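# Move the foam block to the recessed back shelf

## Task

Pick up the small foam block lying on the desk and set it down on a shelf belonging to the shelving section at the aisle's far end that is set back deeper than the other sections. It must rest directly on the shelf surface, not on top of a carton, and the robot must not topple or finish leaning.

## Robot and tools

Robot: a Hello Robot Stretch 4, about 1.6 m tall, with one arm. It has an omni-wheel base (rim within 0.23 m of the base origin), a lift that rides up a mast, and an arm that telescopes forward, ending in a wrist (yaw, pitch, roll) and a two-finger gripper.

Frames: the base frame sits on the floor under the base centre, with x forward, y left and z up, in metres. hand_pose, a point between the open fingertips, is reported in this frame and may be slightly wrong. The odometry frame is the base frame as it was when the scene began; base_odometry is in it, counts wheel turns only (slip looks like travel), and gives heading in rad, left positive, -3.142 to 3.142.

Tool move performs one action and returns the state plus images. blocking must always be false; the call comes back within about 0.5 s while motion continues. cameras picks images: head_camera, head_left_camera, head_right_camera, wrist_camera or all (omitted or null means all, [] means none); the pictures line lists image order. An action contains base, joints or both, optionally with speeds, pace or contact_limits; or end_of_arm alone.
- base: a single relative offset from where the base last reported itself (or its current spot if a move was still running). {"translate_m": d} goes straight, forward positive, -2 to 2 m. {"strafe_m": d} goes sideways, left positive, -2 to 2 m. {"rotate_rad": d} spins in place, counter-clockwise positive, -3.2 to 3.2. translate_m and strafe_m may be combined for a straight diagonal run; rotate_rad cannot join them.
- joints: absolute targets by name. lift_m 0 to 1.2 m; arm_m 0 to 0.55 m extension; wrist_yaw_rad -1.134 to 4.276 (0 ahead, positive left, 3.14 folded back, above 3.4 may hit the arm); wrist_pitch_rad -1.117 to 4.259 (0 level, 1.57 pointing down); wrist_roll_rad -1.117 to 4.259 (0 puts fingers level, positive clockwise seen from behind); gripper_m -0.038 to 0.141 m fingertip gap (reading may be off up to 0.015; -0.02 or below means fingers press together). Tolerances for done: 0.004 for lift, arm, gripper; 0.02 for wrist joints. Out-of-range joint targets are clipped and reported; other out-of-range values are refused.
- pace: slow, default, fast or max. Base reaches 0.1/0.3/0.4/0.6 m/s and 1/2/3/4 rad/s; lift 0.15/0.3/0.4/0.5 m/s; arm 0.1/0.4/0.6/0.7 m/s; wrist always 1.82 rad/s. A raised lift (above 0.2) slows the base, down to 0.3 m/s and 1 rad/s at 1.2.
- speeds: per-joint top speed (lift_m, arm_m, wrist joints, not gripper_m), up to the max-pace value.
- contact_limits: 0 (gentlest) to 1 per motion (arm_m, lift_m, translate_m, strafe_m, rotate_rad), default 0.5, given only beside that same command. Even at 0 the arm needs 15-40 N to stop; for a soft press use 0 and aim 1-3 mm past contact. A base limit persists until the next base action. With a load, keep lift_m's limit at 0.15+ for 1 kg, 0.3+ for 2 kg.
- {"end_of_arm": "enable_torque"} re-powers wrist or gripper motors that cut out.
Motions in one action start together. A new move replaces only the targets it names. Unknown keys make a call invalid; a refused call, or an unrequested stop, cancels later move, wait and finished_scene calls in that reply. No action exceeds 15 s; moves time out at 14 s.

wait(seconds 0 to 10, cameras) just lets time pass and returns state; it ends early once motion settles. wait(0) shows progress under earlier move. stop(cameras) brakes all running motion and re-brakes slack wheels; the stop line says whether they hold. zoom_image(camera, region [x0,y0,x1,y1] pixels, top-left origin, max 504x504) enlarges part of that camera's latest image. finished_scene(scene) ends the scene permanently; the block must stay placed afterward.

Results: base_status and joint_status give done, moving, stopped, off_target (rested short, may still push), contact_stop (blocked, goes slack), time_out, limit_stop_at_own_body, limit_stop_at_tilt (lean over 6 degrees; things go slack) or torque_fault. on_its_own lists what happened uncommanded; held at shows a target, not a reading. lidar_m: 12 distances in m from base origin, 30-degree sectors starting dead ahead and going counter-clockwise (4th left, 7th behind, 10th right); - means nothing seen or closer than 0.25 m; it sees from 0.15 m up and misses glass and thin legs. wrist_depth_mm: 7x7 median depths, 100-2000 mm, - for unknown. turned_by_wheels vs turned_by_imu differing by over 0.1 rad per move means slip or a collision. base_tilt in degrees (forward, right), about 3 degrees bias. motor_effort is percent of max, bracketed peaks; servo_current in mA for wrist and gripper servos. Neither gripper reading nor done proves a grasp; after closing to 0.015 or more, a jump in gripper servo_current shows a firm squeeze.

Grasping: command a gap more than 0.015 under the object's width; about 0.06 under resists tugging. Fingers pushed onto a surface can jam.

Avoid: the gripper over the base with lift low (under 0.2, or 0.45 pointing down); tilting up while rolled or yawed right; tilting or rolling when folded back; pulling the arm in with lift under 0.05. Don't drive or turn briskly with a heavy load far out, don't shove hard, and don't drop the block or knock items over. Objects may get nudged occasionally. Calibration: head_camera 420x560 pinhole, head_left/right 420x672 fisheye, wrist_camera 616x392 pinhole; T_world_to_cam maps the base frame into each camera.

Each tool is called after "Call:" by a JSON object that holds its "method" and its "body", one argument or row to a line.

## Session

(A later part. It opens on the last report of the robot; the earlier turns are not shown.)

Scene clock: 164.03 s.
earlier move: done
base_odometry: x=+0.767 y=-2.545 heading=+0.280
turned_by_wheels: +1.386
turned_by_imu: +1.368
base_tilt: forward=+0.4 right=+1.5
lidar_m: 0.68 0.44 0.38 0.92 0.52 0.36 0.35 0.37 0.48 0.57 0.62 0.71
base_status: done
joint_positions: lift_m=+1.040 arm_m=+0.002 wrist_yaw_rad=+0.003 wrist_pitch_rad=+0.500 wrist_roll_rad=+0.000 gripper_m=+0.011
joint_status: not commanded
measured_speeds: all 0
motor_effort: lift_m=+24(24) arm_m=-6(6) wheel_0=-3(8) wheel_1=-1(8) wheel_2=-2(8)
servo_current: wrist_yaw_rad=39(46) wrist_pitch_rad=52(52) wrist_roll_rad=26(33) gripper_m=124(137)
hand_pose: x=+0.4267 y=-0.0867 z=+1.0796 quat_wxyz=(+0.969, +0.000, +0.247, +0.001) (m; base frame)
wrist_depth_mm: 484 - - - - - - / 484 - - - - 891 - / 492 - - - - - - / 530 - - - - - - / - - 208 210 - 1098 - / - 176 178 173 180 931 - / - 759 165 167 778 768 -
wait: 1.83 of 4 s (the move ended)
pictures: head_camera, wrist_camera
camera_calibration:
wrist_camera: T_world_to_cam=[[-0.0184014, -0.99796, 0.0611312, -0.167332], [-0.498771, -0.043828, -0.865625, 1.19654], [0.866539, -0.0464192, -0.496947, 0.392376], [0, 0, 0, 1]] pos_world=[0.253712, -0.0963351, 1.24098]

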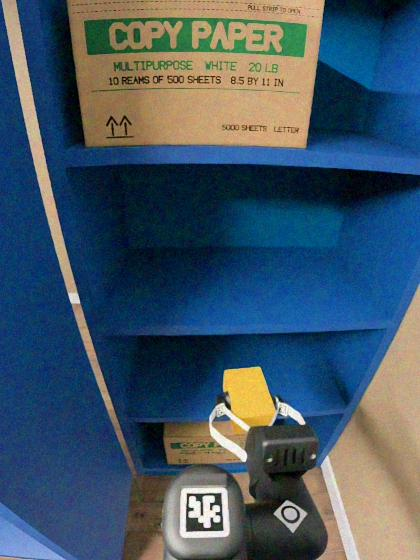

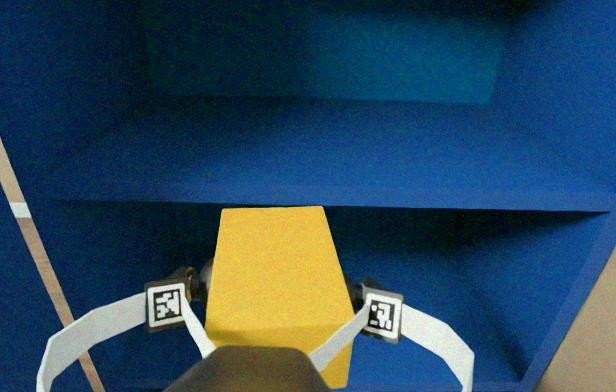

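Call:
{"method": "move", "body": {
  "joints": {"arm_m": 0.48},
  "blocking": false,
  "cameras": []
}}

Call:
{"method": "wait", "body": {
  "seconds": 3,
  "cameras": []
}}

Call:
{"method": "move", "body": {
  "joints": {"lift_m": 0.985},
  "pace": "slow",
  "contact_limits": {"lift_m": 0.1},
  "blocking": false,
  "cameras": []
}}

Call:
{"method": "wait", "body": {
  "seconds": 1.5,
  "cameras": ["head_camera","wrist_camera"]
}}

Call:
{"method": "move", "body": {
  "joints": {"lift_m": 0.968},
  "speeds": {"lift_m": 0.03},
  "contact_limits": {"lift_m": 0.0},
  "blocking": false,
  "cameras": []
}}

Call:
{"method": "wait", "body": {
  "seconds": 1,
  "cameras": ["wrist_camera"]
}}

Scene clock: 175.77 s.
move: moving
base_odometry: x=+0.767 y=-2.545 heading=+0.280
turned_by_wheels: +0.000
turned_by_imu: -0.001
base_tilt: forward=+0.3 right=+1.3
lidar_m: 0.67 0.46 0.40 0.93 0.50 0.36 0.33 0.37 0.47 0.58 0.60 0.71
base_status: not commanded
joint_positions: lift_m=+1.040 arm_m=+0.054 wrist_yaw_rad=+0.003 wrist_pitch_rad=+0.500 wrist_roll_rad=+0.000 gripper_m=+0.011
joint_status: arm_m moving
measured_speeds: translate_m=+0.000 strafe_m=+0.000 rotate_rad=+0.000 lift_m=+0.000 arm_m=+0.198 wrist_yaw_rad=+0.000 wrist_pitch_rad=+0.000 wrist_roll_rad=+0.000
motor_effort: lift_m=+24(24) arm_m=+8(9) wheel_0=-3(3) wheel_1=-1(1) wheel_2=-2(2)
servo_current: wrist_yaw_rad=33(39) wrist_pitch_rad=46(46) wrist_roll_rad=26(33) gripper_m=117(124)
hand_pose: x=+0.4787 y=-0.0867 z=+1.0796 quat_wxyz=(+0.969, +0.000, +0.247, +0.001) (m; base frame)
wrist_depth_mm: 492 788 788 798 778 788 - / 500 - - - - 878 - / 504 - - - - - - / - - - - - - - / 530 - 208 209 - - - / - 176 178 173 179 946 - / - 759 166 168 778 759 -
pictures: none
No camera images: "cameras" was empty.

Scene clock: 177.73 s.
earlier move: done
base_odometry: x=+0.767 y=-2.545 heading=+0.280
turned_by_wheels: +0.000
turned_by_imu: +0.000
base_tilt: forward=+0.4 right=+1.4
lidar_m: 0.67 0.46 0.39 0.97 0.48 0.37 0.33 0.39 0.45 0.58 0.61 0.70
base_status: not commanded
joint_positions: lift_m=+1.040 arm_m=+0.480 wrist_yaw_rad=+0.003 wrist_pitch_rad=+0.500 wrist_roll_rad=+0.000 gripper_m=+0.011
joint_status: all done
measured_speeds: all 0
motor_effort: lift_m=+24(24) arm_m=+6(9) wheel_0=-3(3) wheel_1=-1(1) wheel_2=-2(2)
servo_current: wrist_yaw_rad=39(46) wrist_pitch_rad=33(52) wrist_roll_rad=26(33) gripper_m=130(130)
hand_pose: x=+0.9040 y=-0.0867 z=+1.0796 quat_wxyz=(+0.969, +0.000, +0.247, +0.001) (m; base frame)
wrist_depth_mm: 397 394 397 397 399 399 397 / 427 427 427 430 427 430 430 / 462 459 462 466 462 466 466 / 449 488 484 484 488 496 496 / 375 379 217 210 397 399 404 / 310 180 179 173 180 330 330 / 263 267 262 167 270 268 289
wait: 1.97 of 3 s (the move ended)
pictures: none
No camera images: "cameras" was empty.

Scene clock: 178.23 s.
move: moving
base_odometry: x=+0.767 y=-2.545 heading=+0.280
turned_by_wheels: +0.000
turned_by_imu: +0.000
base_tilt: forward=+0.5 right=+1.3
lidar_m: 0.67 0.45 0.39 0.97 0.52 0.37 0.34 0.36 0.47 0.57 0.61 0.72
base_status: not commanded
joint_positions: lift_m=+1.014 arm_m=+0.480 wrist_yaw_rad=+0.003 wrist_pitch_rad=+0.500 wrist_roll_rad=+0.000 gripper_m=+0.011
joint_status: lift_m moving
measured_speeds: translate_m=+0.000 strafe_m=+0.000 rotate_rad=+0.000 lift_m=-0.099 arm_m=+0.000 wrist_yaw_rad=+0.000 wrist_pitch_rad=+0.000 wrist_roll_rad=+0.000
motor_effort: lift_m=+14(24) arm_m=+6(7) wheel_0=-3(3) wheel_1=-1(1) wheel_2=-2(2)
servo_current: wrist_yaw_rad=26(46) wrist_pitch_rad=46(52) wrist_roll_rad=33(33) gripper_m=124(130)
contact_limits: lift_m 0.1
hand_pose: x=+0.9040 y=-0.0867 z=+1.0542 quat_wxyz=(+0.969, +0.000, +0.247, +0.001) (m; base frame)
wrist_depth_mm: 397 394 397 397 399 397 402 / 427 430 427 427 427 427 427 / 459 462 459 466 462 466 462 / 427 433 439 445 455 445 488 / 340 345 217 210 359 368 370 / 283 181 179 173 182 301 301 / 240 243 167 167 252 245 263
pictures: none
No camera images: "cameras" was empty.

Scene clock: 179.07 s.
earlier move: done
base_odometry: x=+0.767 y=-2.545 heading=+0.280
turned_by_wheels: +0.000
turned_by_imu: +0.000
base_tilt: forward=+0.4 right=+1.4
lidar_m: 0.66 0.45 0.40 0.95 0.51 0.37 0.34 0.37 0.46 0.58 0.61 0.70
base_status: not commanded
joint_positions: lift_m=+0.985 arm_m=+0.480 wrist_yaw_rad=+0.003 wrist_pitch_rad=+0.500 wrist_roll_rad=+0.000 gripper_m=+0.011
joint_status: all done
measured_speeds: all 0
motor_effort: lift_m=+14(24) arm_m=+6(7) wheel_0=-3(3) wheel_1=-1(1) wheel_2=-2(2)
servo_current: wrist_yaw_rad=39(46) wrist_pitch_rad=33(52) wrist_roll_rad=20(33) gripper_m=124(130)
contact_limits: lift_m 0.1
hand_pose: x=+0.9040 y=-0.0867 z=+1.0254 quat_wxyz=(+0.969, +0.000, +0.247, +0.001) (m; base frame)
wrist_depth_mm: 397 397 399 397 397 397 399 / 427 427 427 427 430 427 430 / 452 455 455 455 462 462 466 / 364 370 377 384 392 399 402 / 290 294 216 210 307 312 314 / 239 181 177 174 182 256 256 / 200 208 204 167 215 210 224
wait: 0.83 of 1.5 s (the move ended)
pictures: head_camera, wrist_camera
camera_calibration:
wrist_camera: T_world_to_cam=[[-0.0184014, -0.99796, 0.0611312, -0.155236], [-0.498771, -0.043828, -0.865625, 1.38769], [0.866539, -0.0464192, -0.496947, -0.0481572], [0, 0, 0, 1]] pos_world=[0.731012, -0.0963351, 1.18678]

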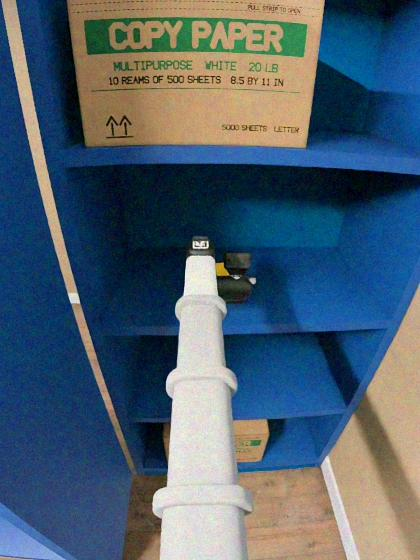

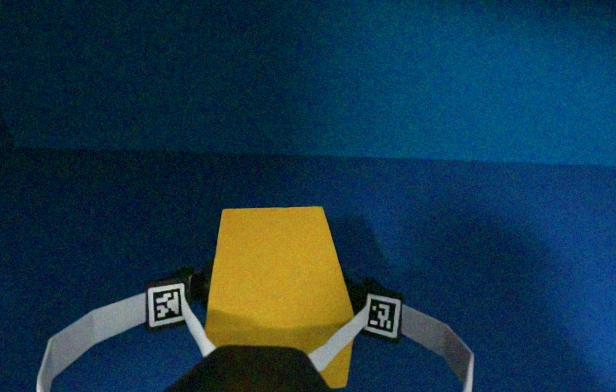

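Scene clock: 179.57 s.
move: moving
base_odometry: x=+0.767 y=-2.545 heading=+0.280
turned_by_wheels: +0.000
turned_by_imu: +0.000
base_tilt: forward=+0.3 right=+1.5
lidar_m: 0.66 0.41 0.39 0.96 0.51 0.36 0.31 0.38 0.48 0.59 0.63 0.71
base_status: not commanded
joint_positions: lift_m=+0.972 arm_m=+0.480 wrist_yaw_rad=+0.003 wrist_pitch_rad=+0.500 wrist_roll_rad=+0.000 gripper_m=+0.011
joint_status: lift_m moving
measured_speeds: translate_m=+0.000 strafe_m=+0.000 rotate_rad=+0.000 lift_m=-0.029 arm_m=+0.000 wrist_yaw_rad=+0.000 wrist_pitch_rad=+0.000 wrist_roll_rad=+0.000
motor_effort: lift_m=+12(15) arm_m=+6(7) wheel_0=-3(3) wheel_1=-1(1) wheel_2=-2(2)
servo_current: wrist_yaw_rad=46(46) wrist_pitch_rad=39(52) wrist_roll_rad=33(33) gripper_m=111(124)
contact_limits: lift_m 0
hand_pose: x=+0.9040 y=-0.0867 z=+1.0117 quat_wxyz=(+0.969, +0.000, +0.247, +0.001) (m; base frame)
wrist_depth_mm: 392 397 399 399 399 399 399 / 424 424 427 427 427 430 430 / 452 449 455 455 455 462 462 / 355 359 366 373 379 387 389 / 281 285 216 209 296 300 304 / 232 181 177 173 183 246 247 / 191 200 195 168 206 200 215
pictures: none
No camera images: "cameras" was empty.

Scene clock: 180.03 s.
earlier move: done
base_odometry: x=+0.767 y=-2.545 heading=+0.280
turned_by_wheels: +0.000
turned_by_imu: +0.000
base_tilt: forward=+0.3 right=+1.5
lidar_m: 0.66 0.45 0.38 0.93 0.51 0.35 0.34 0.38 0.49 0.58 0.62 0.72
base_status: not commanded
joint_positions: lift_m=+0.969 arm_m=+0.480 wrist_yaw_rad=+0.003 wrist_pitch_rad=+0.499 wrist_roll_rad=+0.000 gripper_m=+0.011
joint_status: all done
measured_speeds: all 0
motor_effort: lift_m=+12(15) arm_m=+6(7) wheel_0=-3(3) wheel_1=-1(1) wheel_2=-2(2)
servo_current: wrist_yaw_rad=33(46) wrist_pitch_rad=46(52) wrist_roll_rad=26(33) gripper_m=111(124)
contact_limits: lift_m 0
hand_pose: x=+0.9041 y=-0.0867 z=+1.0088 quat_wxyz=(+0.969, +0.000, +0.247, +0.001) (m; base frame)
wrist_depth_mm: 394 394 399 399 399 402 399 / 421 421 427 427 430 430 427 / 449 449 455 452 459 462 462 / 355 362 366 375 379 389 397 / 279 283 215 208 296 300 303 / 230 182 175 171 184 246 246 / 190 198 194 168 205 199 213
wait: 0.47 of 1 s (the move ended)
pictures: wrist_camera
camera_calibration:
wrist_camera: T_world_to_cam=[[-0.018437, -0.99796, 0.0611198, -0.154176], [-0.498266, -0.0438275, -0.865916, 1.3732], [0.866828, -0.0464188, -0.496441, -0.0572599], [0, 0, 0, 1]] pos_world=[0.731012, -0.0963351, 1.17007]

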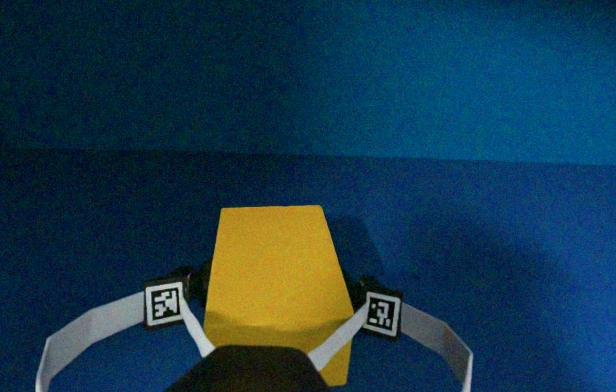

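Call:
{"method": "move", "body": {
  "joints": {"gripper_m": 0.13},
  "blocking": false,
  "cameras": []
}}

Call:
{"method": "wait", "body": {
  "seconds": 2.5,
  "cameras": []
}}

Call:
{"method": "move", "body": {
  "joints": {"arm_m": 0.25},
  "blocking": false,
  "cameras": []
}}

Call:
{"method": "wait", "body": {
  "seconds": 2,
  "cameras": ["head_camera","wrist_camera"]
}}

Scene clock: 186.60 s.
move: moving
base_odometry: x=+0.767 y=-2.545 heading=+0.280
turned_by_wheels: +0.000
turned_by_imu: -0.001
base_tilt: forward=+0.2 right=+1.4
lidar_m: 0.67 0.44 0.40 0.93 0.52 0.34 0.34 0.38 0.48 0.57 0.62 0.70
base_status: not commanded
joint_positions: lift_m=+0.969 arm_m=+0.480 wrist_yaw_rad=+0.003 wrist_pitch_rad=+0.498 wrist_roll_rad=+0.000 gripper_m=+0.031
joint_status: gripper_m moving
measured_speeds: translate_m=+0.000 strafe_m=+0.000 rotate_rad=+0.000 lift_m=+0.000 arm_m=+0.000 wrist_yaw_rad=+0.000 wrist_pitch_rad=-0.005 wrist_roll_rad=+0.000
motor_effort: lift_m=+12(12) arm_m=+7(7) wheel_0=-3(3) wheel_1=-1(1) wheel_2=-2(2)
servo_current: wrist_yaw_rad=33(46) wrist_pitch_rad=46(52) wrist_roll_rad=26(33) gripper_m=52(85)
contact_limits: lift_m 0
hand_pose: x=+0.9043 y=-0.0867 z=+1.0091 quat_wxyz=(+0.969, +0.000, +0.246, +0.001) (m; base frame)
wrist_depth_mm: 392 394 397 399 399 399 410 / 421 424 427 427 430 433 430 / 449 449 452 455 459 462 466 / 359 366 373 382 384 392 399 / 282 287 218 211 298 303 307 / 232 183 178 173 186 248 249 / 196 200 202 175 207 202 216
pictures: none
No camera images: "cameras" was empty.

Scene clock: 188.17 s.
earlier move: done
base_odometry: x=+0.767 y=-2.545 heading=+0.280
turned_by_wheels: +0.000
turned_by_imu: +0.000
base_tilt: forward=+0.2 right=+1.5
lidar_m: 0.67 0.43 0.37 0.97 0.51 0.37 0.34 0.38 0.47 0.58 0.60 0.69
base_status: not commanded
joint_positions: lift_m=+0.969 arm_m=+0.480 wrist_yaw_rad=+0.003 wrist_pitch_rad=+0.497 wrist_roll_rad=+0.000 gripper_m=+0.130
joint_status: all done
measured_speeds: all 0
motor_effort: lift_m=+13(13) arm_m=+6(7) wheel_0=-3(3) wheel_1=-1(1) wheel_2=-2(2)
servo_current: wrist_yaw_rad=33(46) wrist_pitch_rad=33(52) wrist_roll_rad=26(33) gripper_m=39(111)
contact_limits: lift_m 0
hand_pose: x=+0.9044 y=-0.0868 z=+1.0092 quat_wxyz=(+0.969, +0.000, +0.246, +0.001) (m; base frame)
wrist_depth_mm: 397 394 397 397 397 397 397 / 424 427 427 427 427 424 427 / 445 452 452 455 452 459 455 / 351 357 362 370 375 382 384 / 276 281 221 204 293 296 298 / 227 215 180 182 199 241 243 / 197 196 196 200 202 210 211
wait: 1.57 of 2.5 s (the move ended)
pictures: none
No camera images: "cameras" was empty.

Scene clock: 188.67 s.
move: moving
base_odometry: x=+0.767 y=-2.545 heading=+0.280
turned_by_wheels: +0.000
turned_by_imu: +0.000
base_tilt: forward=+0.4 right=+1.4
lidar_m: 0.68 0.43 0.39 0.92 0.49 0.37 0.32 0.38 0.48 0.58 0.61 0.72
base_status: not commanded
joint_positions: lift_m=+0.968 arm_m=+0.428 wrist_yaw_rad=+0.003 wrist_pitch_rad=+0.497 wrist_roll_rad=+0.000 gripper_m=+0.130
joint_status: arm_m moving
measured_speeds: translate_m=+0.000 strafe_m=+0.000 rotate_rad=+0.000 lift_m=+0.000 arm_m=-0.198 wrist_yaw_rad=+0.000 wrist_pitch_rad=+0.000 wrist_roll_rad=+0.000
motor_effort: lift_m=+13(13) arm_m=-6(11) wheel_0=-3(3) wheel_1=-1(1) wheel_2=-2(2)
servo_current: wrist_yaw_rad=33(46) wrist_pitch_rad=39(52) wrist_roll_rad=26(33) gripper_m=46(46)
contact_limits: lift_m 0
hand_pose: x=+0.8524 y=-0.0868 z=+1.0092 quat_wxyz=(+0.969, +0.000, +0.246, +0.001) (m; base frame)
wrist_depth_mm: 436 436 439 436 436 436 445 / 469 469 469 473 469 469 473 / 469 492 492 492 500 500 500 / 349 355 342 273 375 382 387 / 276 279 260 229 291 296 300 / 226 205 224 236 202 242 243 / 197 195 203 201 202 210 211
pictures: none
No camera images: "cameras" was empty.

Scene clock: 189.97 s.
earlier move: done
base_odometry: x=+0.767 y=-2.545 heading=+0.280
turned_by_wheels: +0.000
turned_by_imu: +0.000
base_tilt: forward=+0.4 right=+1.3
lidar_m: 0.67 0.43 0.38 0.97 0.52 0.36 0.33 0.37 0.47 0.59 0.62 0.73
base_status: not commanded
joint_positions: lift_m=+0.968 arm_m=+0.250 wrist_yaw_rad=+0.003 wrist_pitch_rad=+0.500 wrist_roll_rad=+0.000 gripper_m=+0.130
joint_status: all done
measured_speeds: all 0
motor_effort: lift_m=+15(15) arm_m=-6(11) wheel_0=-3(3) wheel_1=-1(1) wheel_2=-2(2)
servo_current: wrist_yaw_rad=39(46) wrist_pitch_rad=39(59) wrist_roll_rad=20(33) gripper_m=39(52)
contact_limits: lift_m 0
hand_pose: x=+0.6745 y=-0.0868 z=+1.0084 quat_wxyz=(+0.969, +0.000, +0.247, +0.001) (m; base frame)
wrist_depth_mm: 517 609 609 615 615 615 615 / 500 654 640 647 661 668 654 / 421 427 407 397 449 439 - / 334 340 345 351 355 364 370 / 273 273 277 279 281 286 287 / 484 195 279 283 202 798 - / 480 691 715 - 723 723 -
wait: 1.30 of 2 s (the move ended)
pictures: head_camera, wrist_camera
camera_calibration:
wrist_camera: T_world_to_cam=[[-0.0188551, -0.99795, 0.0611515, -0.158314], [-0.49871, -0.0436232, -0.86567, 1.25854], [0.866564, -0.0468192, -0.496865, 0.142114], [0, 0, 0, 1]] pos_world=[0.501512, -0.0964343, 1.16978]

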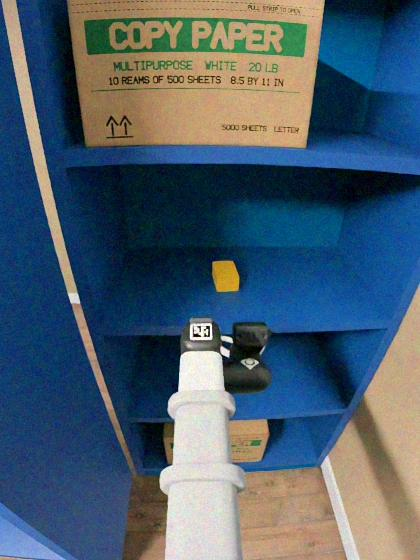

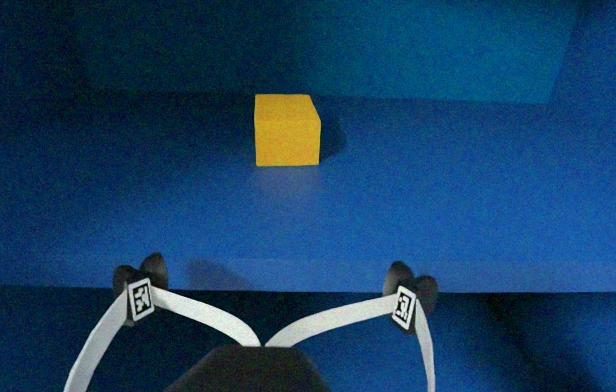

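Call:
{"method": "finished_scene", "body": {
  "scene": 2
}}

The scene is finished: the task was done.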